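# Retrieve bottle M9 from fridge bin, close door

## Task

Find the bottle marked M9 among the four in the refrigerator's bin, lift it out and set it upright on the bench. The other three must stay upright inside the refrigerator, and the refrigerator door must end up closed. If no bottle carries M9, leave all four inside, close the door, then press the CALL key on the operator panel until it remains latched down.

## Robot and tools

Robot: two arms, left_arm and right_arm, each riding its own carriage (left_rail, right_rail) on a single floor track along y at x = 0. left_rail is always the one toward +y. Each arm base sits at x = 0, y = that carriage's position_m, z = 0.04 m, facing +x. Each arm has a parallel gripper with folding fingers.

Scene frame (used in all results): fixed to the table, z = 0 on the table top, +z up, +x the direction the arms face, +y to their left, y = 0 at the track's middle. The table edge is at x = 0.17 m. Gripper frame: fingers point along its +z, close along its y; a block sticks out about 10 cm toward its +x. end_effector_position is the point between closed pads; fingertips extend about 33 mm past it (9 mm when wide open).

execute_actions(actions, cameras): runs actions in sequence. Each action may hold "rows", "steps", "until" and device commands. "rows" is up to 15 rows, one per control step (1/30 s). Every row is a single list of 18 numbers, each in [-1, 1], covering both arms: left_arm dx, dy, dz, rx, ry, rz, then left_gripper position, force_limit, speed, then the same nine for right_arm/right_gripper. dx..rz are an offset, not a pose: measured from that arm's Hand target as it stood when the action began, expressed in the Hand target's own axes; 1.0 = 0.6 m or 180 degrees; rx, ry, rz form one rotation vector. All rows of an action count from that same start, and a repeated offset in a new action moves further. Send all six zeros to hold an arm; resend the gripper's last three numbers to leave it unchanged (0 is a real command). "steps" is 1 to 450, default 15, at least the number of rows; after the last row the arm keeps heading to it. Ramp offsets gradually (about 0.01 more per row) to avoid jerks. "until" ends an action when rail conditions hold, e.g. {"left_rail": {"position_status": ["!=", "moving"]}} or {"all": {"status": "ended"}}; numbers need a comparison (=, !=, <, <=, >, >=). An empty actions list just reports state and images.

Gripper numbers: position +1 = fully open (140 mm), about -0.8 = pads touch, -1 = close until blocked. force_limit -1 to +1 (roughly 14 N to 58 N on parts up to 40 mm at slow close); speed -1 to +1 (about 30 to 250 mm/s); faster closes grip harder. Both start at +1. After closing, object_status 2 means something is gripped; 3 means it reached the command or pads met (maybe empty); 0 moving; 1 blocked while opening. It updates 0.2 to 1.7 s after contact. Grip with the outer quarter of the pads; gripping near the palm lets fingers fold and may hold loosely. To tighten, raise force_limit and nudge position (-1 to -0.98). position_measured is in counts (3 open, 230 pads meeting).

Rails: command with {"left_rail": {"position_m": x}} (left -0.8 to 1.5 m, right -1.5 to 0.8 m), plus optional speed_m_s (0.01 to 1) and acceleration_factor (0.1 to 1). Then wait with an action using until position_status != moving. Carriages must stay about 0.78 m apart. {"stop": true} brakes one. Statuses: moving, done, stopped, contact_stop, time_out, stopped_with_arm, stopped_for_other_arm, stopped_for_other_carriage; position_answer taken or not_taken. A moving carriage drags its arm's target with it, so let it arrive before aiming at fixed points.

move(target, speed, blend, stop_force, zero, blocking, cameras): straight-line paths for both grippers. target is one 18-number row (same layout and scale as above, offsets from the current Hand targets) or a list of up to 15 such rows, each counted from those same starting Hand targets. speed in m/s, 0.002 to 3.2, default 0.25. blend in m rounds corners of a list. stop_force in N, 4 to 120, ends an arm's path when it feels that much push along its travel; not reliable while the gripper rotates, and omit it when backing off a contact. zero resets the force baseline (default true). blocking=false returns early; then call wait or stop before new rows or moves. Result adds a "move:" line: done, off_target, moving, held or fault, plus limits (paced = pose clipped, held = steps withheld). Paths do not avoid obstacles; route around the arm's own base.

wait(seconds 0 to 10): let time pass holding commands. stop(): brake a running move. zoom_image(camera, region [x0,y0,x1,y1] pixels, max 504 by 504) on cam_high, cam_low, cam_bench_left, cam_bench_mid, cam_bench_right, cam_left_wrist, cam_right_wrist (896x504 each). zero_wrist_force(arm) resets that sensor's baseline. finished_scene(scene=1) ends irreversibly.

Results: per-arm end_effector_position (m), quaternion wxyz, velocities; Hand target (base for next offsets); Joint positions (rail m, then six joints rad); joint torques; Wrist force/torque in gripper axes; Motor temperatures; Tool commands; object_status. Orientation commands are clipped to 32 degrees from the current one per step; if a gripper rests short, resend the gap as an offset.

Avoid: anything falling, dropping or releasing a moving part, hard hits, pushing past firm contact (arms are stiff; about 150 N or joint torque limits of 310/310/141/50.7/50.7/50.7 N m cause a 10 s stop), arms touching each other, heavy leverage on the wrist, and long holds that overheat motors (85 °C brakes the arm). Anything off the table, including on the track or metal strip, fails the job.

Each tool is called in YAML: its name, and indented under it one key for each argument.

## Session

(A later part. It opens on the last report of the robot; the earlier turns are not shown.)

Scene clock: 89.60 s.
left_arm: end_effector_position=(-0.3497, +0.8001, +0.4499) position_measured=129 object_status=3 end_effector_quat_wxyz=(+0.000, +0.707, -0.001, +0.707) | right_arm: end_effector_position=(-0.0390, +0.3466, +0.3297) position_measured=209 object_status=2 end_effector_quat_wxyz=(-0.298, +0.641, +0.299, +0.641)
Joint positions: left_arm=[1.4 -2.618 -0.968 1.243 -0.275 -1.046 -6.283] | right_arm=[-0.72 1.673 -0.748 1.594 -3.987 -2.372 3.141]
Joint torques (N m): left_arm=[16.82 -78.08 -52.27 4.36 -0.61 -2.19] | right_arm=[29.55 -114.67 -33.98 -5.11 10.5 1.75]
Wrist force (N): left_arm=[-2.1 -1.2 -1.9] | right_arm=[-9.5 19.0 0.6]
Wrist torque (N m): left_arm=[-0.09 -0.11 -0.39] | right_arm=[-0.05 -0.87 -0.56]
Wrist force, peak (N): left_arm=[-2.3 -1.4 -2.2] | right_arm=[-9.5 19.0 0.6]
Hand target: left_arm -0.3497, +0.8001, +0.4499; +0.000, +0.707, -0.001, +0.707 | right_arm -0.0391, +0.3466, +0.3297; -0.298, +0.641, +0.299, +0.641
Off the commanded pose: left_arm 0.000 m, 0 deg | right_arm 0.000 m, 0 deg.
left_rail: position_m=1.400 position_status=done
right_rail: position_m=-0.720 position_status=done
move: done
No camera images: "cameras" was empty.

move:
  target:
    - [0,0,0,0,0,0,0.0,-0.05,-0.5,0,0.005,-0.097,0.0333,0,0,-1,-0.05,-1]
    - [0,0,0,0,0,0,0.0,-0.05,-0.5,0,0.0216,-0.1926,0.0667,0,0,-1,-0.05,-1]
    - [0,0,0,0,0,0,0.0,-0.05,-0.5,0,0.0506,-0.2854,0.1,0,0,-1,-0.05,-1]
    - [0,0,0,0,0,0,0.0,-0.05,-0.5,0,0.0917,-0.3738,0.1333,0,0,-1,-0.05,-1]
  speed: 0.1
  blend: [0.01,0.01,0.01,0]
  cameras: ["cam_left_wrist"]

Scene clock: 92.87 s.
left_arm: end_effector_position=(-0.3497, +0.8001, +0.4499) position_measured=129 object_status=3 end_effector_quat_wxyz=(+0.000, +0.707, -0.001, +0.707) | right_arm: end_effector_position=(-0.1412, +0.1395, +0.3298) position_measured=209 object_status=2 end_effector_quat_wxyz=(-0.425, +0.565, +0.425, +0.565)
Joint positions: left_arm=[1.4 -2.618 -0.968 1.243 -0.275 -1.046 -6.283] | right_arm=[-0.72 1.683 -0.999 2.168 -4.31 -1.963 3.141]
Joint torques (N m): left_arm=[13.11 -80.3 -53.81 4.67 -0.77 -2.07] | right_arm=[-2.26 -91.4 -21.26 -9.81 6.23 0]
Wrist force (N): left_arm=[-2.2 -1.2 -1.7] | right_arm=[-14.4 7.0 1.8]
Wrist torque (N m): left_arm=[-0.09 -0.09 -0.39] | right_arm=[0.37 -0.98 -0.61]
Wrist force, peak (N): left_arm=[-2.8 -1.6 -2.0] | right_arm=[-9.2 20.7 0.7]
Hand target: left_arm -0.3497, +0.8001, +0.4499; +0.000, +0.707, -0.001, +0.707 | right_arm -0.1412, +0.1395, +0.3298; -0.425, +0.565, +0.426, +0.565
Off the commanded pose: left_arm 0.000 m, 0 deg | right_arm 0.000 m, 0 deg.
left_rail: position_m=1.400 position_status=done
right_rail: position_m=-0.720 position_status=done
move: done
camera_calibration:
cam_left_wrist: T_world_to_cam=[[-0.0408631, -0.998848, -0.0251413, 0.796937], [-0.323009, 0.0370172, -0.945672, 0.284784], [0.945513, -0.0305222, -0.32415, 0.679435], [0, 0, 0, 1]] pos_world=[-0.517861, 0.806215, 0.509587]
Images, in order (width x height): cam_left_wrist 896x504.

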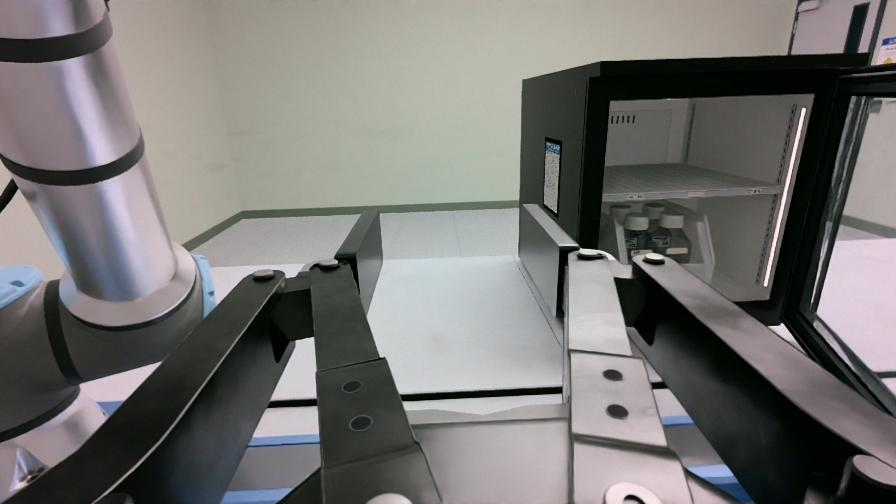

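move:
  target:
    - [0,0,0,0,0,0,0.0,-0.05,-0.5,0,0.0141,-0.0964,0.0333,0,0,-1,-0.05,-1]
    - [0,0,0,0,0,0,0.0,-0.05,-0.5,0,0.0405,-0.1902,0.0667,0,0,-1,-0.05,-1]
    - [0,0,0,0,0,0,0.0,-0.05,-0.5,0,0.0792,-0.2799,0.1,0,0,-1,-0.05,-1]
    - [0,0,0,0,0,0,0.0,-0.05,-0.5,0,0.1293,-0.3638,0.1333,0,0,-1,-0.05,-1]
  speed: 0.1
  blend: [0.01,0.01,0.01,0]
  cameras: ["cam_left_wrist","cam_bench_mid"]

zoom_image:
  camera: "cam_left_wrist"
  region: [590, 180, 720, 300]

Scene clock: 96.40 s.
left_arm: end_effector_position=(-0.3497, +0.8001, +0.4499) position_measured=129 object_status=3 end_effector_quat_wxyz=(+0.000, +0.707, -0.001, +0.707) | right_arm: end_effector_position=(-0.1270, -0.0918, +0.3299) position_measured=209 object_status=2 end_effector_quat_wxyz=(+0.533, -0.464, -0.534, -0.464)
Joint positions: left_arm=[1.4 -2.618 -0.968 1.243 -0.275 -1.046 -6.283] | right_arm=[-0.72 1.223 -1.157 2.728 -4.712 -1.085 3.141]
Joint torques (N m): left_arm=[12.99 -80.66 -52.79 4.3 -0.86 -2.2] | right_arm=[2.58 -37.5 4.08 -12.04 8.14 2.7]
Wrist force (N): left_arm=[-2.4 -1.0 -1.4] | right_arm=[-18.0 13.8 2.6]
Wrist torque (N m): left_arm=[-0.05 -0.04 -0.39] | right_arm=[-0.06 -1.14 -0.55]
Wrist force, peak (N): left_arm=[-2.9 -1.2 -1.9] | right_arm=[-22.5 15.0 1.4]
Hand target: left_arm -0.3497, +0.8001, +0.4499; +0.000, +0.707, -0.001, +0.707 | right_arm -0.1270, -0.0918, +0.3299; +0.533, -0.464, -0.534, -0.464
Off the commanded pose: left_arm 0.000 m, 0 deg | right_arm 0.000 m, 0 deg.
left_rail: position_m=1.400 position_status=done
right_rail: position_m=-0.720 position_status=done
move: done
camera_calibration:
cam_left_wrist: T_world_to_cam=[[-0.0408631, -0.998848, -0.0251413, 0.796937], [-0.323009, 0.0370172, -0.945672, 0.284784], [0.945513, -0.0305222, -0.32415, 0.679435], [0, 0, 0, 1]] pos_world=[-0.517861, 0.806215, 0.509587]
Images, in order (width x height): cam_bench_mid 896x504, cam_left_wrist 896x504.

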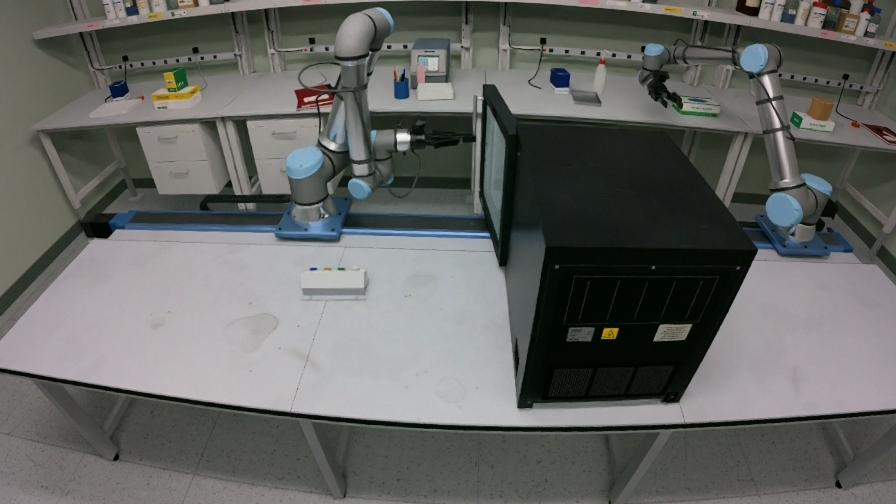

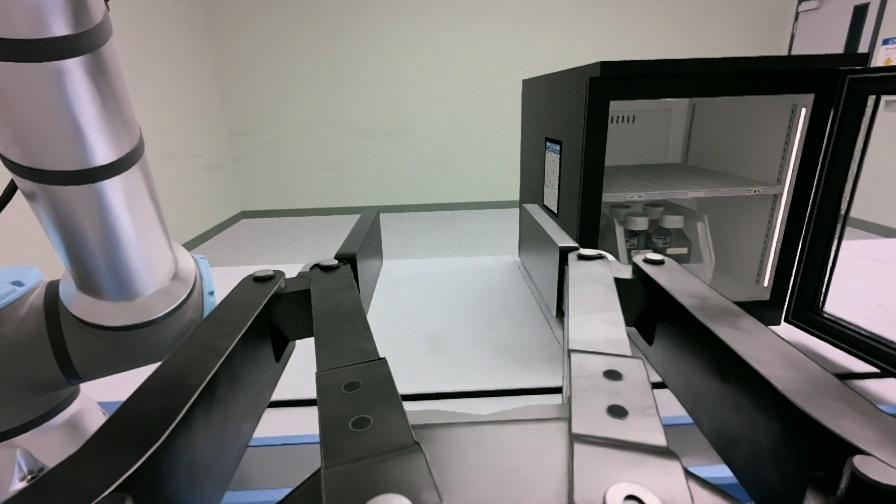

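Scaled by 3.877 from the camera's 896x504 image, which has a finer 1280x720 frame.

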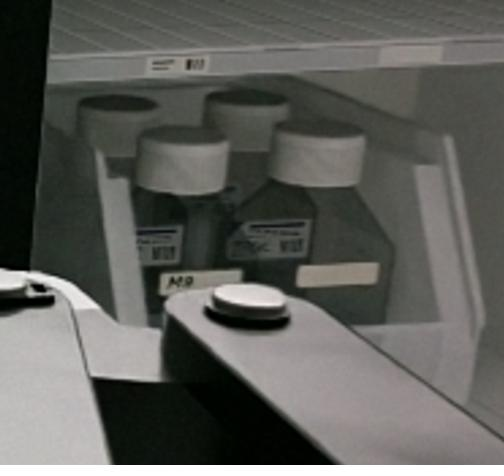

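execute_actions:
  actions:
    - {"left_rail":{"position_m":0.95},"steps":150,"until":{"left_rail":{"position_status":["!=","moving"]}}}
  cameras: []

move:
  target: [-0.25,0.05,0.35,0,0,0,0.0,-0.05,-0.5,0,0,0,0,0,0,-1,-0.05,-1]
  speed: 0.25
  cameras: ["cam_left_wrist"]

zoom_image:
  camera: "cam_left_wrist"
  region: [340, 100, 620, 400]

Scene clock: 98.13 s.
left_arm: end_effector_position=(-0.3497, +0.3501, +0.4499) position_measured=129 object_status=3 end_effector_quat_wxyz=(+0.000, +0.707, -0.001, +0.707) | right_arm: end_effector_position=(-0.1270, -0.0918, +0.3299) position_measured=209 object_status=2 end_effector_quat_wxyz=(+0.533, -0.464, -0.534, -0.464)
Joint positions: left_arm=[0.95 -2.618 -0.968 1.243 -0.275 -1.046 -6.283] | right_arm=[-0.72 1.223 -1.157 2.728 -4.712 -1.084 3.141]
Joint torques (N m): left_arm=[-9.39 -95.56 -42.58 2.77 -0.77 -2.17] | right_arm=[0.62 -37.42 3.01 -11.71 8.3 2.99]
Wrist force (N): left_arm=[-2.4 -1.2 -1.9] | right_arm=[-17.0 13.7 2.5]
Wrist torque (N m): left_arm=[-0.10 -0.05 -0.38] | right_arm=[0.03 -1.12 -0.56]
Wrist force, peak (N): left_arm=[-2.4 -5.2 -1.8] | right_arm=[-17.8 13.8 2.6]
Hand target: left_arm -0.3497, +0.3501, +0.4499; +0.000, +0.707, -0.001, +0.707 | right_arm -0.1270, -0.0918, +0.3299; +0.533, -0.464, -0.534, -0.464
Tool commands: left_gripper/position=+0.0 left_gripper/force_limit=-0.05 left_gripper/speed=-0.5 right_gripper/position=-1.0 right_gripper/force_limit=-0.05 right_gripper/speed=-1.0
Off the commanded pose: left_arm 0.000 m, 0 deg | right_arm 0.000 m, 0 deg.
left_rail: position_m=0.950 position_status=done
right_rail: position_m=-0.720 position_status=done
No camera images: "cameras" was empty.

Scene clock: 99.73 s.
left_arm: end_effector_position=(-0.1397, +0.3200, +0.3001) position_measured=129 object_status=3 end_effector_quat_wxyz=(+0.000, +0.707, -0.001, +0.707) | right_arm: end_effector_position=(-0.1270, -0.0918, +0.3299) position_measured=209 object_status=2 end_effector_quat_wxyz=(+0.533, -0.464, -0.534, -0.464)
Joint positions: left_arm=[0.95 -2.444 -1.046 1.665 -0.618 -0.872 -6.283] | right_arm=[-0.72 1.223 -1.157 2.728 -4.712 -1.084 3.141]
Joint torques (N m): left_arm=[15.69 -68.33 -20.72 0.77 1.63 1.63] | right_arm=[0.27 -36.44 4.2 -11.39 8.26 2.74]
Wrist force (N): left_arm=[-2.4 -1.3 -1.0] | right_arm=[-16.5 13.5 2.4]
Wrist torque (N m): left_arm=[-0.15 -0.02 -0.38] | right_arm=[-0.03 -1.24 -0.56]
Wrist force, peak (N): left_arm=[-0.6 -1.8 -3.9] | right_arm=[-17.0 13.9 2.1]
Hand target: left_arm -0.1397, +0.3200, +0.3000; +0.000, +0.707, -0.001, +0.707 | right_arm -0.1270, -0.0918, +0.3299; +0.533, -0.464, -0.534, -0.464
Off the commanded pose: left_arm 0.000 m, 0 deg | right_arm 0.000 m, 0 deg.
left_rail: position_m=0.950 position_status=done
right_rail: position_m=-0.720 position_status=done
move: done
camera_calibration:
cam_left_wrist: T_world_to_cam=[[-0.0409243, -0.998849, -0.0250114, 0.322139], [-0.323009, 0.0369141, -0.945676, 0.228761], [0.945511, -0.0306222, -0.324148, 0.417697], [0, 0, 0, 1]] pos_world=[-0.307861, 0.326115, 0.359787]
Images, in order (width x height): cam_left_wrist 896x504.

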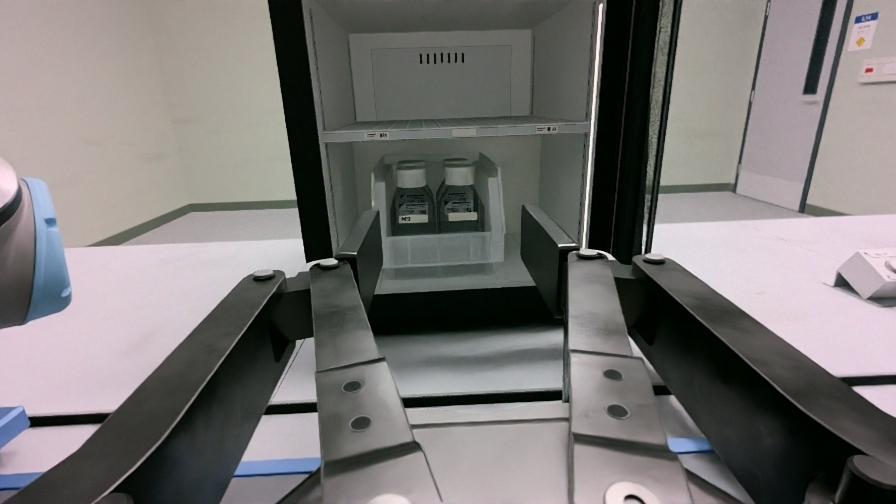

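Scaled by 1.680 from the camera's 896x504 image, which has a finer 1280x720 frame.

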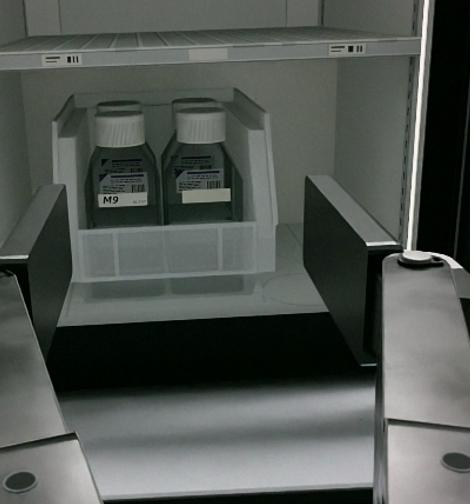

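zoom_image:
  camera: "cam_left_wrist"
  region: [380, 150, 500, 240]

Scaled by 4.200 from the camera's 896x504 image, which has a finer 1280x720 frame.

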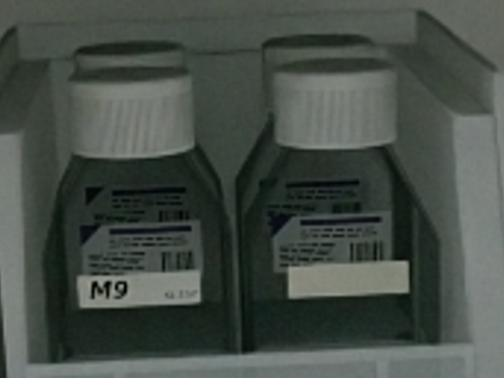

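move:
  target: [-0.1,0.0,0.2,0,0,0,1,-0.05,-0.5,0,0,0,0,0,0,-1,-0.05,-1]
  speed: 0.2
  cameras: ["cam_left_wrist"]

zoom_image:
  camera: "cam_left_wrist"
  region: [320, 80, 560, 320]

Scene clock: 101.60 s.
left_arm: end_effector_position=(-0.0197, +0.3199, +0.2401) position_measured=3 object_status=0 end_effector_quat_wxyz=(+0.000, +0.707, -0.001, +0.707) | right_arm: end_effector_position=(-0.1270, -0.0918, +0.3299) position_measured=209 object_status=2 end_effector_quat_wxyz=(+0.533, -0.464, -0.534, -0.464)
Joint positions: left_arm=[0.95 -2.333 -1.07 1.84 -0.77 -0.761 -6.283] | right_arm=[-0.72 1.223 -1.157 2.728 -4.712 -1.084 3.141]
Joint torques (N m): left_arm=[15.08 -68.28 -15.27 0.61 1.79 1.41] | right_arm=[1.93 -34.71 4.1 -11.76 8.27 2.73]
Wrist force (N): left_arm=[-2.6 -1.2 -1.6] | right_arm=[-16.7 13.4 2.4]
Wrist torque (N m): left_arm=[-0.09 0.00 -0.35] | right_arm=[-0.04 -1.20 -0.56]
Wrist force, peak (N): left_arm=[-2.1 -0.6 -3.5] | right_arm=[-17.1 13.7 2.8]
Hand target: left_arm -0.0196, +0.3199, +0.2400; +0.000, +0.707, -0.001, +0.707 | right_arm -0.1270, -0.0918, +0.3299; +0.533, -0.464, -0.534, -0.464
Off the commanded pose: left_arm 0.000 m, 0 deg | right_arm 0.000 m, 0 deg.
left_rail: position_m=0.950 position_status=done
right_rail: position_m=-0.720 position_status=done
move: done
camera_calibration:
cam_left_wrist: T_world_to_cam=[[-0.0409254, -0.998849, -0.0250145, 0.32545], [-0.323009, 0.0369174, -0.945676, 0.210784], [0.945511, -0.0306222, -0.324148, 0.284783], [0, 0, 0, 1]] pos_world=[-0.187861, 0.326015, 0.299787]
Images, in order (width x height): cam_left_wrist 896x504.

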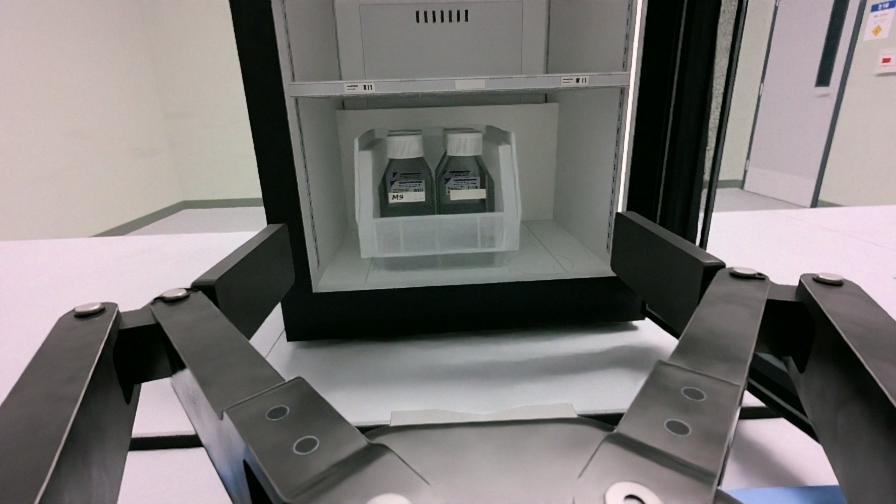

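Scaled by 2.100 from the camera's 896x504 image, which has a finer 1280x720 frame.

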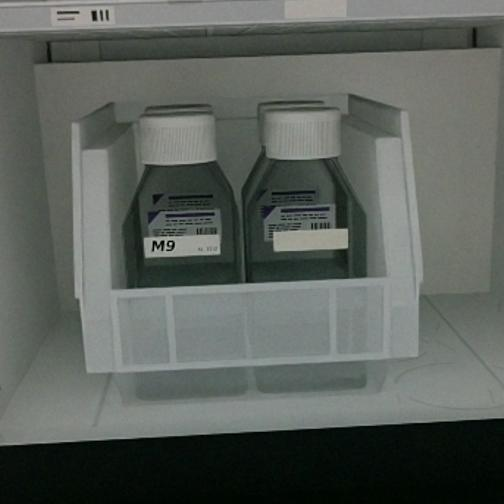

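move:
  target: [-0.2,-0.067,0.03,0,0,0,1,-0.05,-0.5,0,0,0,0,0,0,-1,-0.05,-1]
  speed: 0.2
  cameras: ["cam_left_wrist"]

zoom_image:
  camera: "cam_left_wrist"
  region: [330, 20, 580, 270]

Scene clock: 105.93 s.
left_arm: end_effector_position=(-0.0016, +0.3601, +0.1201) position_measured=3 object_status=3 end_effector_quat_wxyz=(+0.000, +0.707, -0.001, +0.707) | right_arm: end_effector_position=(-0.1270, -0.0918, +0.3299) position_measured=209 object_status=2 end_effector_quat_wxyz=(+0.533, -0.464, -0.534, -0.464)
Joint positions: left_arm=[0.95 -2.355 -0.958 1.963 -1.004 -0.783 -6.283] | right_arm=[-0.72 1.223 -1.157 2.728 -4.712 -1.084 3.141]
Joint torques (N m): left_arm=[-8.74 -62.38 -8.61 0.24 -1.78 1.28] | right_arm=[2.22 -36.36 3.17 -10.93 8.17 2.85]
Wrist force (N): left_arm=[-2.4 -0.5 -2.4] | right_arm=[-16.7 13.2 2.4]
Wrist torque (N m): left_arm=[0.08 -0.05 -0.37] | right_arm=[-0.06 -1.18 -0.55]
Wrist force, peak (N): left_arm=[-4.6 -1.1 -1.2] | right_arm=[-17.2 13.6 2.3]
Hand target: left_arm -0.0016, +0.3602, +0.1201; +0.000, +0.707, -0.001, +0.707 | right_arm -0.1270, -0.0918, +0.3299; +0.533, -0.464, -0.534, -0.464
Off the commanded pose: left_arm 0.000 m, 0 deg | right_arm 0.000 m, 0 deg.
left_rail: position_m=0.950 position_status=done
right_rail: position_m=-0.720 position_status=done
move: done
camera_calibration:
cam_left_wrist: T_world_to_cam=[[-0.0408631, -0.998848, -0.0251413, 0.363381], [-0.323009, 0.0370172, -0.945672, 0.101661], [0.945513, -0.0305222, -0.32415, 0.229873], [0, 0, 0, 1]] pos_world=[-0.169661, 0.366215, 0.179787]
Images, in order (width x height): cam_left_wrist 896x504.

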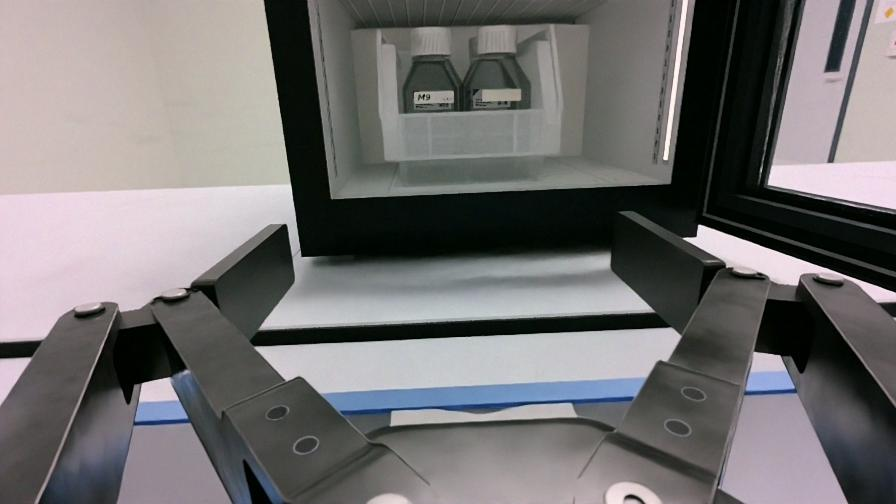

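Scaled by 2.016 from the camera's 896x504 image, which has a finer 1280x720 frame.

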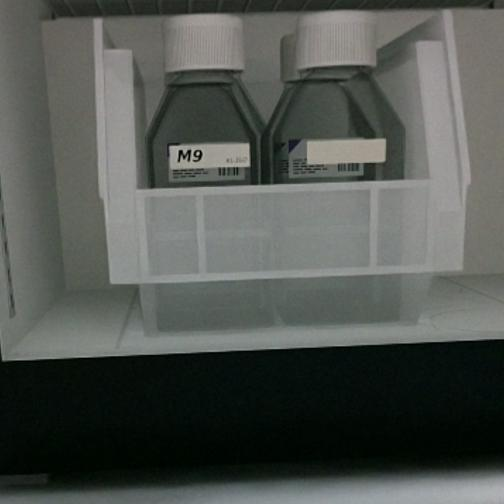

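move:
  target: [0.14,0.0,0.15,0,0,0,1,-0.05,-0.5,0,0,0,0,0,0,-1,-0.05,-1]
  speed: 0.2
  cameras: ["cam_left_wrist"]

zoom_image:
  camera: "cam_left_wrist"
  region: [340, 40, 560, 240]

Scene clock: 110.73 s.
left_arm: end_effector_position=(+0.0883, +0.3601, +0.2040) position_measured=3 object_status=3 end_effector_quat_wxyz=(+0.000, +0.707, -0.001, +0.707) | right_arm: end_effector_position=(-0.1270, -0.0918, +0.3299) position_measured=209 object_status=2 end_effector_quat_wxyz=(+0.533, -0.464, -0.534, -0.464)
Joint positions: left_arm=[0.95 -2.25 -1.125 2.03 -0.905 -0.678 -6.283] | right_arm=[-0.72 1.223 -1.157 2.728 -4.712 -1.084 3.141]
Joint torques (N m): left_arm=[15.3 -70.27 -12.37 4.13 1.67 0.93] | right_arm=[-0.76 -36.35 2.82 -10.49 7.54 2.96]
Wrist force (N): left_arm=[-2.3 -0.8 -1.6] | right_arm=[-16.9 13.4 2.1]
Wrist torque (N m): left_arm=[0.02 -0.04 -0.34] | right_arm=[-0.02 -1.14 -0.55]
Wrist force, peak (N): left_arm=[-4.0 -0.8 -3.8] | right_arm=[-17.0 13.7 2.2]
Hand target: left_arm +0.0884, +0.3600, +0.2041; +0.000, +0.707, -0.001, +0.707 | right_arm -0.1270, -0.0918, +0.3299; +0.533, -0.464, -0.534, -0.464
Off the commanded pose: left_arm 0.000 m, 0 deg | right_arm 0.000 m, 0 deg.
left_rail: position_m=0.950 position_status=done
right_rail: position_m=-0.720 position_status=done
move: done
camera_calibration:
cam_left_wrist: T_world_to_cam=[[-0.0409552, -0.998845, -0.0251107, 0.369047], [-0.322916, 0.0370151, -0.945703, 0.210062], [0.945541, -0.0306229, -0.324059, 0.172079], [0, 0, 0, 1]] pos_world=[-0.0797614, 0.366115, 0.263687]
Images, in order (width x height): cam_left_wrist 896x504.

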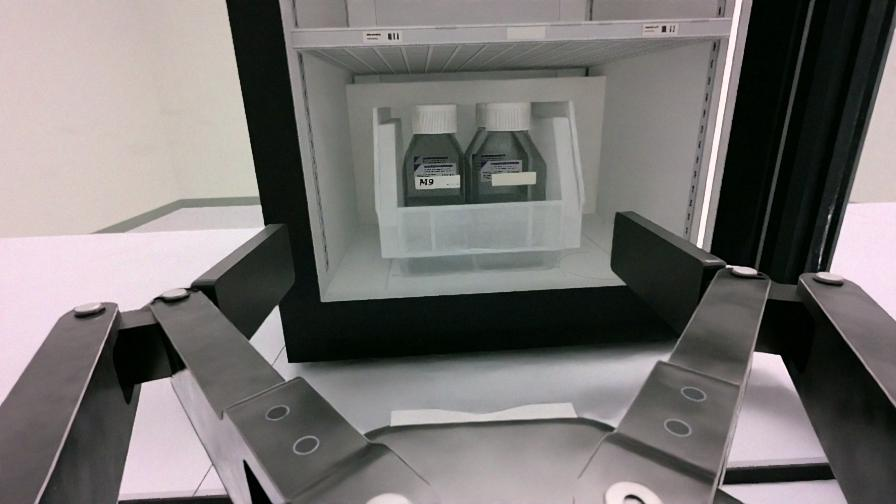

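Scaled by 2.291 from the camera's 896x504 image, which has a finer 1280x720 frame.

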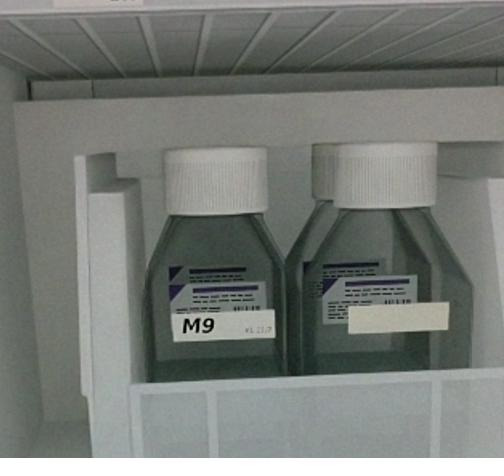

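move:
  target:
    - [0.1,-0.005,0.18,0,0,0,-0.1,-0.05,-0.5,0,0,0,0,0,0,-1,-0.05,-1]
    - [0.1,-0.005,0.393,0,0,0,-0.1,-0.05,-0.5,0,0,0,0,0,0,-1,-0.05,-1]
  speed: 0.12
  cameras: ["cam_left_wrist"]

zoom_image:
  camera: "cam_left_wrist"
  region: [330, 60, 600, 300]

Scene clock: 116.07 s.
left_arm: end_effector_position=(+0.3242, +0.3628, +0.2642) position_measured=141 object_status=3 end_effector_quat_wxyz=(+0.000, +0.707, -0.001, +0.707) | right_arm: end_effector_position=(-0.1270, -0.0918, +0.3299) position_measured=209 object_status=2 end_effector_quat_wxyz=(+0.533, -0.464, -0.534, -0.464)
Joint positions: left_arm=[0.95 -1.9 -1.278 2.112 -0.833 -0.328 -6.284] | right_arm=[-0.72 1.223 -1.157 2.728 -4.712 -1.084 3.141]
Joint torques (N m): left_arm=[15.79 -45.06 -41.41 0.34 1.91 0] | right_arm=[1.95 -36.43 3.35 -10.17 7.97 2.46]
Wrist force (N): left_arm=[-2.9 -0.5 -2.0] | right_arm=[-16.9 13.5 2.1]
Wrist torque (N m): left_arm=[0.09 0.08 -0.17] | right_arm=[-0.01 -1.16 -0.56]
Wrist force, peak (N): left_arm=[-3.0 -0.7 -3.6] | right_arm=[-17.1 13.7 2.3]
Hand target: left_arm +0.3242, +0.3627, +0.2642; +0.000, +0.707, -0.001, +0.707 | right_arm -0.1270, -0.0918, +0.3299; +0.533, -0.464, -0.534, -0.464
Off the commanded pose: left_arm 0.000 m, 0 deg | right_arm 0.000 m, 0 deg.
left_rail: position_m=0.950 position_status=done
right_rail: position_m=-0.720 position_status=done
move: done
camera_calibration:
cam_left_wrist: T_world_to_cam=[[-0.0408607, -0.998848, -0.025143, 0.382907], [-0.32292, 0.0370152, -0.945702, 0.342942], [0.945544, -0.0305229, -0.32406, -0.0313576], [0, 0, 0, 1]] pos_world=[0.156039, 0.368815, 0.323787]
Images, in order (width x height): cam_left_wrist 896x504.

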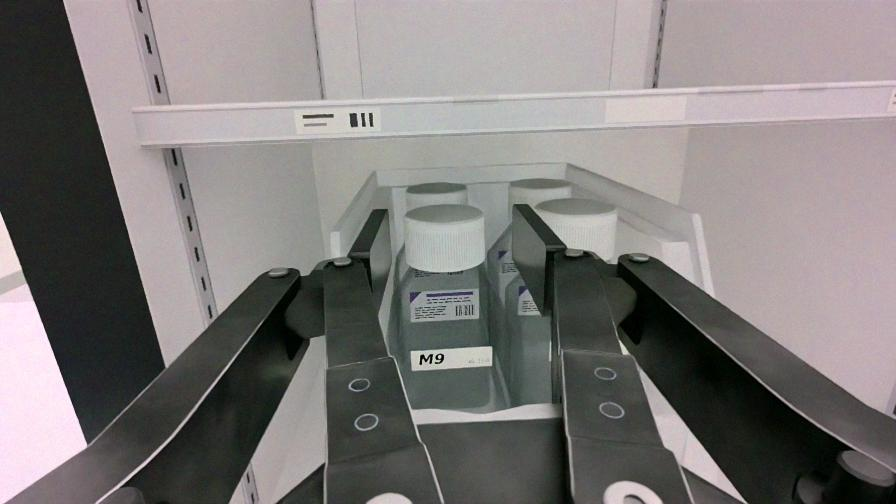

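Scaled by 1.867 from the camera's 896x504 image, which has a finer 1280x720 frame.

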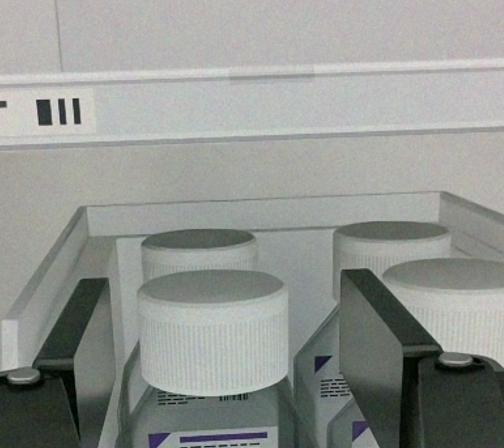

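move:
  target: [-0.0133,0.0,0.133,0,0,0,-0.1,-0.05,-0.5,0,0,0,0,0,0,-1,-0.05,-1]
  speed: 0.06
  stop_force: 8
  cameras: ["cam_left_wrist"]

zoom_image:
  camera: "cam_left_wrist"
  region: [330, 100, 600, 340]

Scene clock: 119.10 s.
left_arm: end_effector_position=(+0.4040, +0.3627, +0.2562) position_measured=141 object_status=3 end_effector_quat_wxyz=(+0.000, +0.707, -0.001, +0.707) | right_arm: end_effector_position=(-0.1270, -0.0918, +0.3299) position_measured=209 object_status=2 end_effector_quat_wxyz=(+0.533, -0.464, -0.534, -0.464)
Joint positions: left_arm=[0.95 -1.763 -1.262 2.11 -0.846 -0.191 -6.284] | right_arm=[-0.72 1.223 -1.157 2.728 -4.712 -1.084 3.141]
Joint torques (N m): left_arm=[15.13 -43.75 -41.64 -1.07 1.83 -2.17] | right_arm=[-0.37 -38.64 3.11 -9.77 7.54 2.47]
Wrist force (N): left_arm=[-3.0 -1.1 -1.7] | right_arm=[-16.9 13.6 2.3]
Wrist torque (N m): left_arm=[-0.05 0.12 -0.09] | right_arm=[0.02 -1.15 -0.56]
Wrist force, peak (N): left_arm=[-2.9 -0.2 -3.0] | right_arm=[-17.0 13.6 2.3]
Hand target: left_arm +0.4040, +0.3627, +0.2562; +0.000, +0.707, -0.001, +0.707 | right_arm -0.1270, -0.0918, +0.3299; +0.533, -0.464, -0.534, -0.464
Off the commanded pose: left_arm 0.000 m, 0 deg | right_arm 0.000 m, 0 deg.
left_rail: position_m=0.950 position_status=done
right_rail: position_m=-0.720 position_status=done
move: done
camera_calibration:
cam_left_wrist: T_world_to_cam=[[-0.0408631, -0.998848, -0.0251413, 0.385869], [-0.323009, 0.0370172, -0.945672, 0.361254], [0.945513, -0.0305222, -0.32415, -0.10934], [0, 0, 0, 1]] pos_world=[0.235839, 0.368715, 0.315887]
Images, in order (width x height): cam_left_wrist 896x504.

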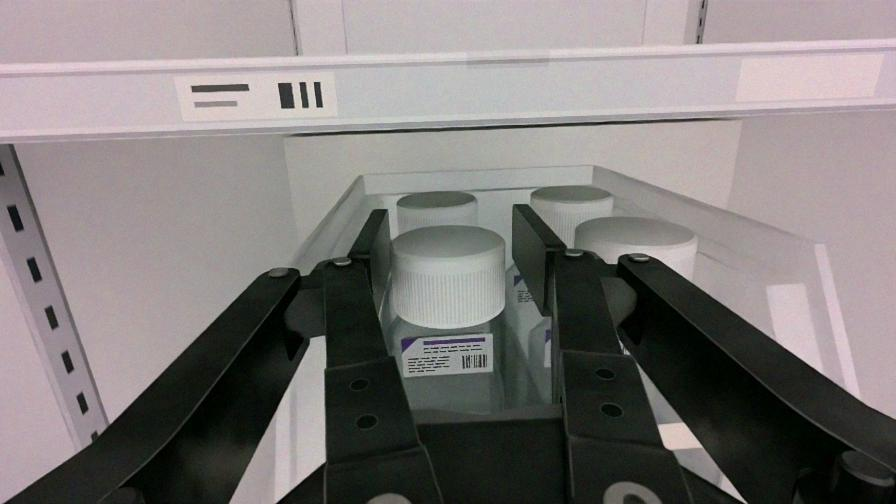

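Scaled by 1.867 from the camera's 896x504 image, which has a finer 1280x720 frame.

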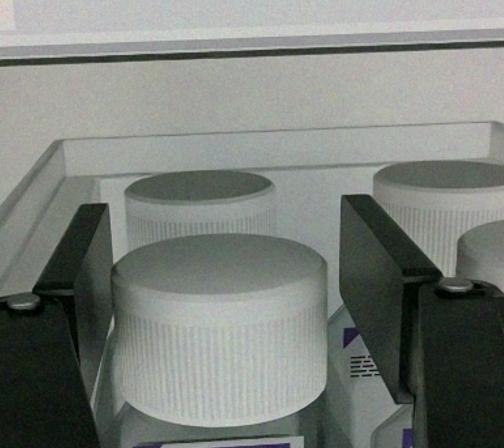

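execute_actions:
  actions:
    - {"rows":[[0,0,0,0,0,0,-1,-0.05,-1,0,0,0,0,0,0,-1,-0.05,-1]],"steps":60}
  cameras: ["cam_left_wrist"]

Scene clock: 122.27 s.
left_arm: end_effector_position=(+0.4040, +0.3627, +0.2562) position_measured=255 object_status=0 end_effector_quat_wxyz=(+0.000, +0.707, -0.001, +0.707) | right_arm: end_effector_position=(-0.1270, -0.0918, +0.3299) position_measured=209 object_status=2 end_effector_quat_wxyz=(+0.533, -0.464, -0.534, -0.464)
Joint positions: left_arm=[0.95 -1.763 -1.262 2.11 -0.846 -0.191 -6.284] | right_arm=[-0.72 1.223 -1.157 2.728 -4.712 -1.084 3.141]
Joint torques (N m): left_arm=[6.96 -55.66 -32.68 1.5 0.01 -1.7] | right_arm=[2.09 -38.95 2.19 -9.95 7.46 2.68]
Wrist force (N): left_arm=[-3.1 -0.3 -1.4] | right_arm=[-17.1 13.7 2.6]
Wrist torque (N m): left_arm=[0.06 0.17 -0.09] | right_arm=[0.05 -1.19 -0.55]
Wrist force, peak (N): left_arm=[-6.2 -1.3 -1.9] | right_arm=[-17.4 14.5 2.4]
Hand target: left_arm +0.4040, +0.3627, +0.2562; +0.000, +0.707, -0.001, +0.707 | right_arm -0.1270, -0.0918, +0.3299; +0.533, -0.464, -0.534, -0.464
Off the commanded pose: left_arm 0.000 m, 0 deg | right_arm 0.000 m, 0 deg.
left_rail: position_m=0.950 position_status=done
right_rail: position_m=-0.720 position_status=done
camera_calibration:
cam_left_wrist: T_world_to_cam=[[-0.0408631, -0.998848, -0.0251413, 0.385869], [-0.323009, 0.0370172, -0.945672, 0.361254], [0.945513, -0.0305222, -0.32415, -0.10934], [0, 0, 0, 1]] pos_world=[0.235839, 0.368715, 0.315887]
Images, in order (width x height): cam_left_wrist 896x504.

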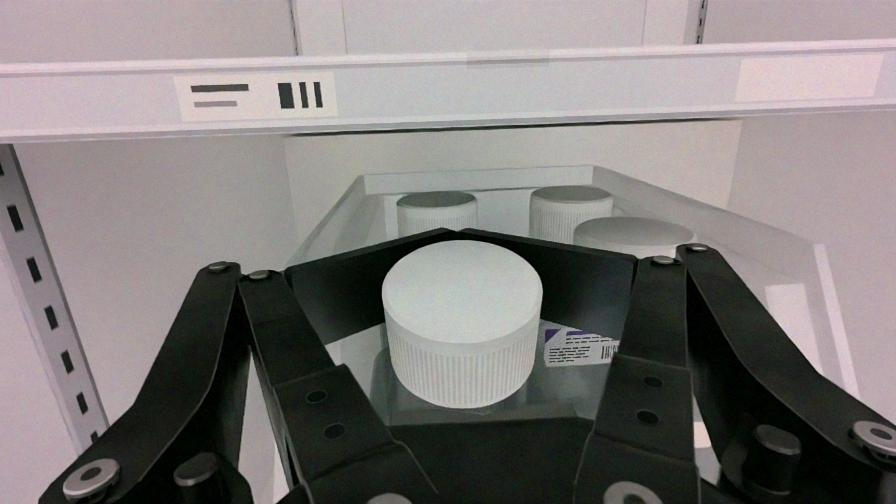

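move:
  target: [-0.013,0.0,-0.075,0,0,0,-1,-0.05,-1,0,0,0,0,0,0,-1,-0.05,-1]
  speed: 0.03
  stop_force: 15
  cameras: ["cam_left_wrist","cam_bench_left"]

Scene clock: 125.40 s.
left_arm: end_effector_position=(+0.3590, +0.3627, +0.2484) position_measured=255 object_status=3 end_effector_quat_wxyz=(+0.000, +0.707, -0.001, +0.707) | right_arm: end_effector_position=(-0.1270, -0.0918, +0.3299) position_measured=209 object_status=2 end_effector_quat_wxyz=(+0.533, -0.464, -0.534, -0.464)
Joint positions: left_arm=[0.95 -1.841 -1.255 2.12 -0.864 -0.269 -6.284] | right_arm=[-0.72 1.223 -1.157 2.728 -4.712 -1.084 3.141]
Joint torques (N m): left_arm=[-13.8 -38.72 -11.14 -2.28 -2.63 1.45] | right_arm=[3.52 -44.5 1.07 -9.65 7.21 2.56]
Wrist force (N): left_arm=[10.8 0.3 5.9] | right_arm=[-20.1 12.9 2.2]
Wrist torque (N m): left_arm=[0.13 0.02 -0.28] | right_arm=[0.03 -1.20 -0.56]
Wrist force, peak (N): left_arm=[12.3 -0.8 5.5] | right_arm=[-20.3 13.0 2.2]
Hand target: left_arm +0.3590, +0.3627, +0.2484; +0.000, +0.707, -0.001, +0.707 | right_arm -0.1270, -0.0918, +0.3299; +0.533, -0.464, -0.534, -0.464
Off the commanded pose: left_arm 0.000 m, 0 deg | right_arm 0.000 m, 0 deg.
left_rail: position_m=0.950 position_status=done
right_rail: position_m=-0.720 position_status=done
move: done
camera_calibration:
cam_left_wrist: T_world_to_cam=[[-0.0408631, -0.998848, -0.0251413, 0.383835], [-0.323009, 0.0370172, -0.945672, 0.339343], [0.945513, -0.0305222, -0.32415, -0.0693203], [0, 0, 0, 1]] pos_world=[0.190839, 0.368715, 0.308087]
Images, in order (width x height): cam_bench_left 896x504, cam_left_wrist 896x504.

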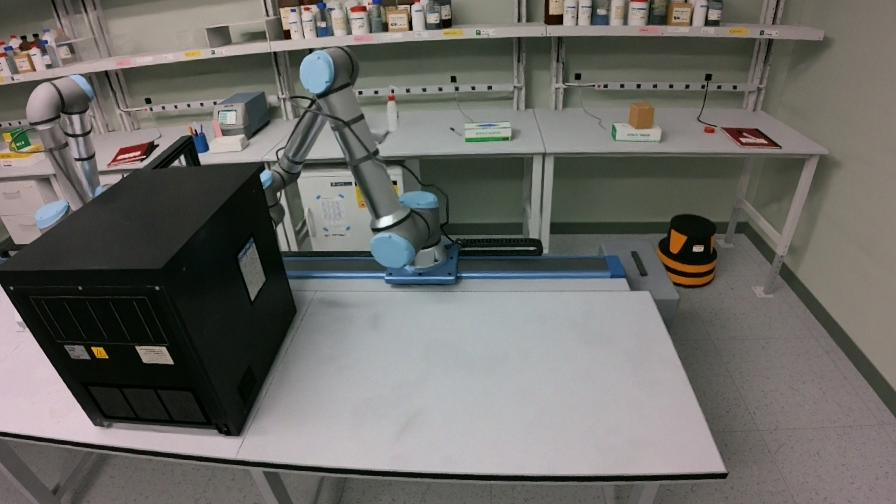

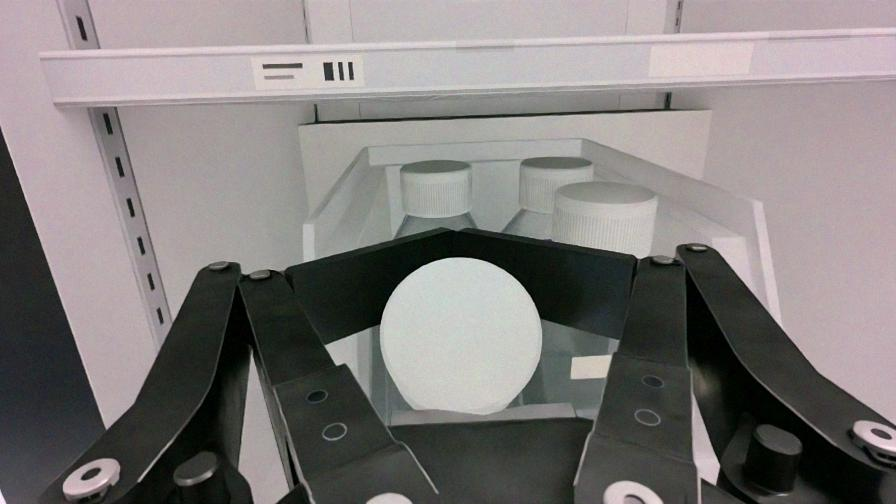

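execute_actions:
  actions:
    - {"rows":[[0,0,0,0,0,0,-0.02,-0.05,-1,0,0,0,0,0,0,-1,-0.05,-1]],"steps":90}
  cameras: ["cam_left_wrist"]

Scene clock: 130.03 s.
left_arm: end_effector_position=(+0.3590, +0.3627, +0.2484) position_measured=131 object_status=3 end_effector_quat_wxyz=(+0.000, +0.707, -0.001, +0.707) | right_arm: end_effector_position=(-0.1270, -0.0918, +0.3299) position_measured=209 object_status=2 end_effector_quat_wxyz=(+0.533, -0.464, -0.534, -0.464)
Joint positions: left_arm=[0.95 -1.841 -1.255 2.12 -0.864 -0.269 -6.284] | right_arm=[-0.72 1.223 -1.157 2.728 -4.712 -1.084 3.141]
Joint torques (N m): left_arm=[6.94 -57.2 -40.36 1.31 1.03 0.93] | right_arm=[7.67 -53.05 0.49 -9.87 6.87 3.19]
Wrist force (N): left_arm=[-2.7 -0.8 -2.5] | right_arm=[-18.0 14.1 2.5]
Wrist torque (N m): left_arm=[0.03 0.04 -0.26] | right_arm=[-0.06 -1.16 -0.56]
Wrist force, peak (N): left_arm=[13.0 -1.7 7.5] | right_arm=[-21.0 12.6 2.2]
Hand target: left_arm +0.3590, +0.3627, +0.2484; +0.000, +0.707, -0.001, +0.707 | right_arm -0.1270, -0.0918, +0.3299; +0.533, -0.464, -0.534, -0.464
Off the commanded pose: left_arm 0.000 m, 0 deg | right_arm 0.000 m, 0 deg.
left_rail: position_m=0.950 position_status=done
right_rail: position_m=-0.720 position_status=done
camera_calibration:
cam_left_wrist: T_world_to_cam=[[-0.0408631, -0.998848, -0.0251413, 0.383835], [-0.323009, 0.0370172, -0.945672, 0.339343], [0.945513, -0.0305222, -0.32415, -0.0693203], [0, 0, 0, 1]] pos_world=[0.190839, 0.368715, 0.308087]
Images, in order (width x height): cam_left_wrist 896x504.

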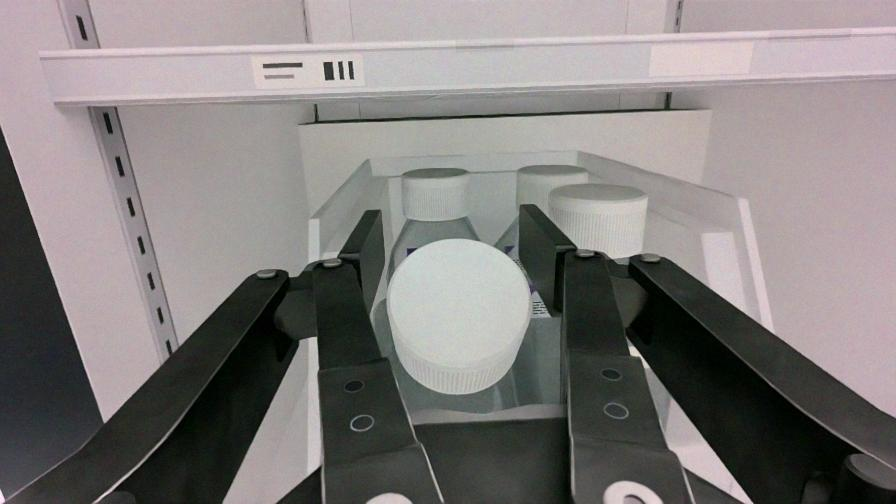

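move:
  target: [-0.029,0.0,-0.0717,0,0,0,-0.02,-0.05,-1,0,0,0,0,0,0,-1,-0.05,-1]
  speed: 0.06
  stop_force: 8
  cameras: ["cam_left_wrist"]

zoom_image:
  camera: "cam_left_wrist"
  region: [300, 120, 620, 420]

Scene clock: 132.57 s.
left_arm: end_effector_position=(+0.3160, +0.3628, +0.2310) position_measured=131 object_status=3 end_effector_quat_wxyz=(+0.000, +0.707, -0.001, +0.707) | right_arm: end_effector_position=(-0.1270, -0.0918, +0.3299) position_measured=209 object_status=2 end_effector_quat_wxyz=(+0.533, -0.464, -0.534, -0.464)
Joint positions: left_arm=[0.95 -1.914 -1.229 2.128 -0.898 -0.342 -6.284] | right_arm=[-0.72 1.223 -1.157 2.728 -4.712 -1.084 3.141]
Joint torques (N m): left_arm=[-7.39 -48.49 -13.39 -0.89 -2.21 1.53] | right_arm=[11.64 -56.72 0.3 -9.4 6.8 2.77]
Wrist force (N): left_arm=[-2.5 -1.2 -2.2] | right_arm=[-17.8 14.3 2.7]
Wrist torque (N m): left_arm=[-0.04 -0.01 -0.35] | right_arm=[-0.02 -1.22 -0.56]
Wrist force, peak (N): left_arm=[-3.3 -0.5 -2.6] | right_arm=[-18.4 14.3 2.5]
Hand target: left_arm +0.3160, +0.3628, +0.2310; +0.000, +0.707, -0.001, +0.707 | right_arm -0.1270, -0.0918, +0.3299; +0.533, -0.464, -0.534, -0.464
Off the commanded pose: left_arm 0.000 m, 0 deg | right_arm 0.000 m, 0 deg.
left_rail: position_m=0.950 position_status=done
right_rail: position_m=-0.720 position_status=done
move: done
camera_calibration:
cam_left_wrist: T_world_to_cam=[[-0.0408631, -0.998848, -0.0251413, 0.38174], [-0.323009, 0.0370172, -0.945672, 0.308995], [0.945513, -0.0305222, -0.32415, -0.0343004], [0, 0, 0, 1]] pos_world=[0.147839, 0.368815, 0.290687]
Images, in order (width x height): cam_left_wrist 896x504.

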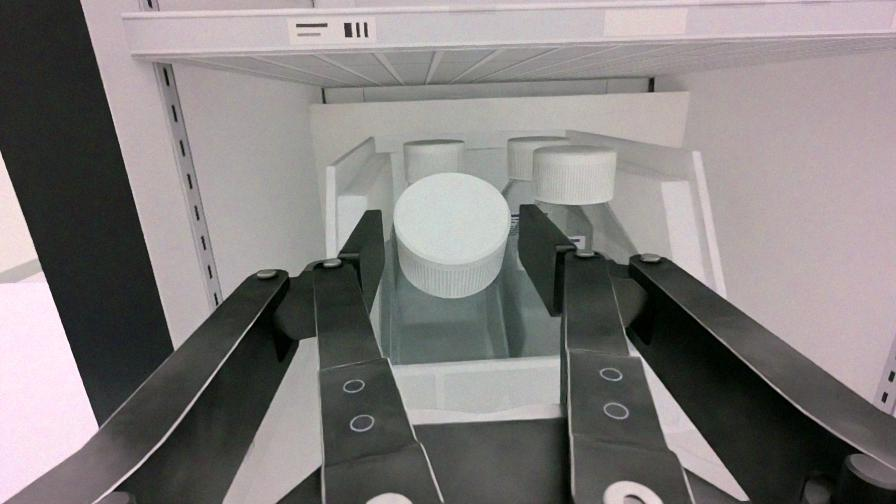

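Scaled by 1.575 from the camera's 896x504 image, which has a finer 1280x720 frame.

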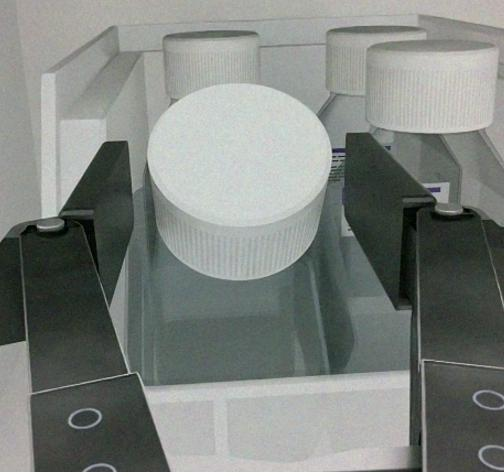

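execute_actions:
  actions:
    - {"rows":[[0,0,0.0075,0,0,0,-0.02,0,-1,0,0,0,0,0,0,-1,-0.05,-1]],"steps":20}
    - {"rows":[[0,0,0,0,0,0,-1,-0.3,-1,0,0,0,0,0,0,-1,-0.05,-1]],"steps":60}
  cameras: ["cam_left_wrist"]

Scene clock: 135.93 s.
left_arm: end_effector_position=(+0.3205, +0.3628, +0.2310) position_measured=154 object_status=2 end_effector_quat_wxyz=(+0.000, +0.707, -0.001, +0.707) | right_arm: end_effector_position=(-0.1270, -0.0918, +0.3299) position_measured=209 object_status=2 end_effector_quat_wxyz=(+0.533, -0.464, -0.534, -0.464)
Joint positions: left_arm=[0.95 -1.906 -1.229 2.128 -0.898 -0.334 -6.284] | right_arm=[-0.72 1.223 -1.157 2.728 -4.712 -1.084 3.141]
Joint torques (N m): left_arm=[13.35 -57.06 -16.85 -0.89 1.6 -2.06] | right_arm=[12.81 -54.18 -0.6 -9.55 6.46 2.92]
Wrist force (N): left_arm=[0.3 -2.5 -3.1] | right_arm=[-18.3 14.7 2.5]
Wrist torque (N m): left_arm=[0.26 0.23 -0.06] | right_arm=[0.01 -1.23 -0.56]
Wrist force, peak (N): left_arm=[-2.6 -1.1 -4.4] | right_arm=[-18.7 14.6 2.8]
Hand target: left_arm +0.3205, +0.3628, +0.2310; +0.000, +0.707, -0.001, +0.707 | right_arm -0.1270, -0.0918, +0.3299; +0.533, -0.464, -0.534, -0.464
Off the commanded pose: left_arm 0.000 m, 0 deg | right_arm 0.000 m, 0 deg.
left_rail: position_m=0.950 position_status=done
right_rail: position_m=-0.720 position_status=done
camera_calibration:
cam_left_wrist: T_world_to_cam=[[-0.0408631, -0.998848, -0.0251413, 0.381924], [-0.323009, 0.0370172, -0.945672, 0.310448], [0.945513, -0.0305222, -0.32415, -0.0385552], [0, 0, 0, 1]] pos_world=[0.152339, 0.368815, 0.290687]
Images, in order (width x height): cam_left_wrist 896x504.

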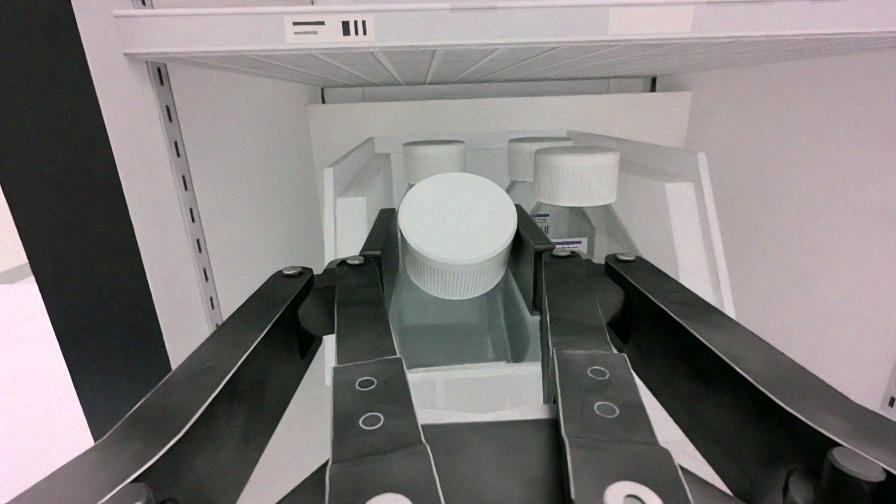

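move:
  target: [0.04,0.0,-0.028,0,0,0,-1,-0.3,-1,0,0,0,0,0,0,-1,-0.05,-1]
  speed: 0.04
  stop_force: 20
  cameras: ["cam_left_wrist"]

Scene clock: 138.03 s.
left_arm: end_effector_position=(+0.3037, +0.3628, +0.2550) position_measured=159 object_status=2 end_effector_quat_wxyz=(+0.000, +0.707, -0.001, +0.707) | right_arm: end_effector_position=(-0.1270, -0.0918, +0.3299) position_measured=209 object_status=2 end_effector_quat_wxyz=(+0.533, -0.464, -0.534, -0.464)
Joint positions: left_arm=[0.95 -1.934 -1.264 2.115 -0.851 -0.362 -6.284] | right_arm=[-0.72 1.223 -1.157 2.728 -4.712 -1.084 3.141]
Joint torques (N m): left_arm=[-9.52 -63.96 -42.16 4 -1.44 -2.2] | right_arm=[13.38 -53.82 0.14 -9.4 6.3 2.65]
Wrist force (N): left_arm=[-5.9 -1.4 1.2] | right_arm=[-17.2 13.9 2.4]
Wrist torque (N m): left_arm=[-0.05 0.03 -0.35] | right_arm=[0.04 -1.24 -0.56]
Wrist force, peak (N): left_arm=[-6.3 -1.5 2.1] | right_arm=[-18.7 14.5 2.6]
Hand target: left_arm +0.3037, +0.3628, +0.2550; +0.000, +0.707, -0.001, +0.707 | right_arm -0.1270, -0.0918, +0.3299; +0.533, -0.464, -0.534, -0.464
Off the commanded pose: left_arm 0.000 m, 0 deg | right_arm 0.000 m, 0 deg.
left_rail: position_m=0.950 position_status=done
right_rail: position_m=-0.720 position_status=done
move: done
camera_calibration:
cam_left_wrist: T_world_to_cam=[[-0.0408631, -0.998848, -0.0251413, 0.381841], [-0.323009, 0.0370172, -0.945672, 0.327718], [0.945513, -0.0305222, -0.32415, -0.0148909], [0, 0, 0, 1]] pos_world=[0.135539, 0.368815, 0.314687]
Images, in order (width x height): cam_left_wrist 896x504.

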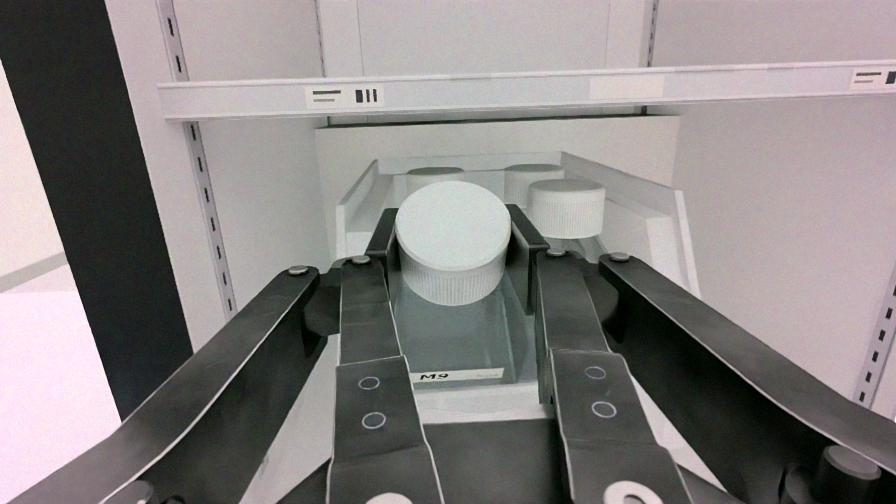

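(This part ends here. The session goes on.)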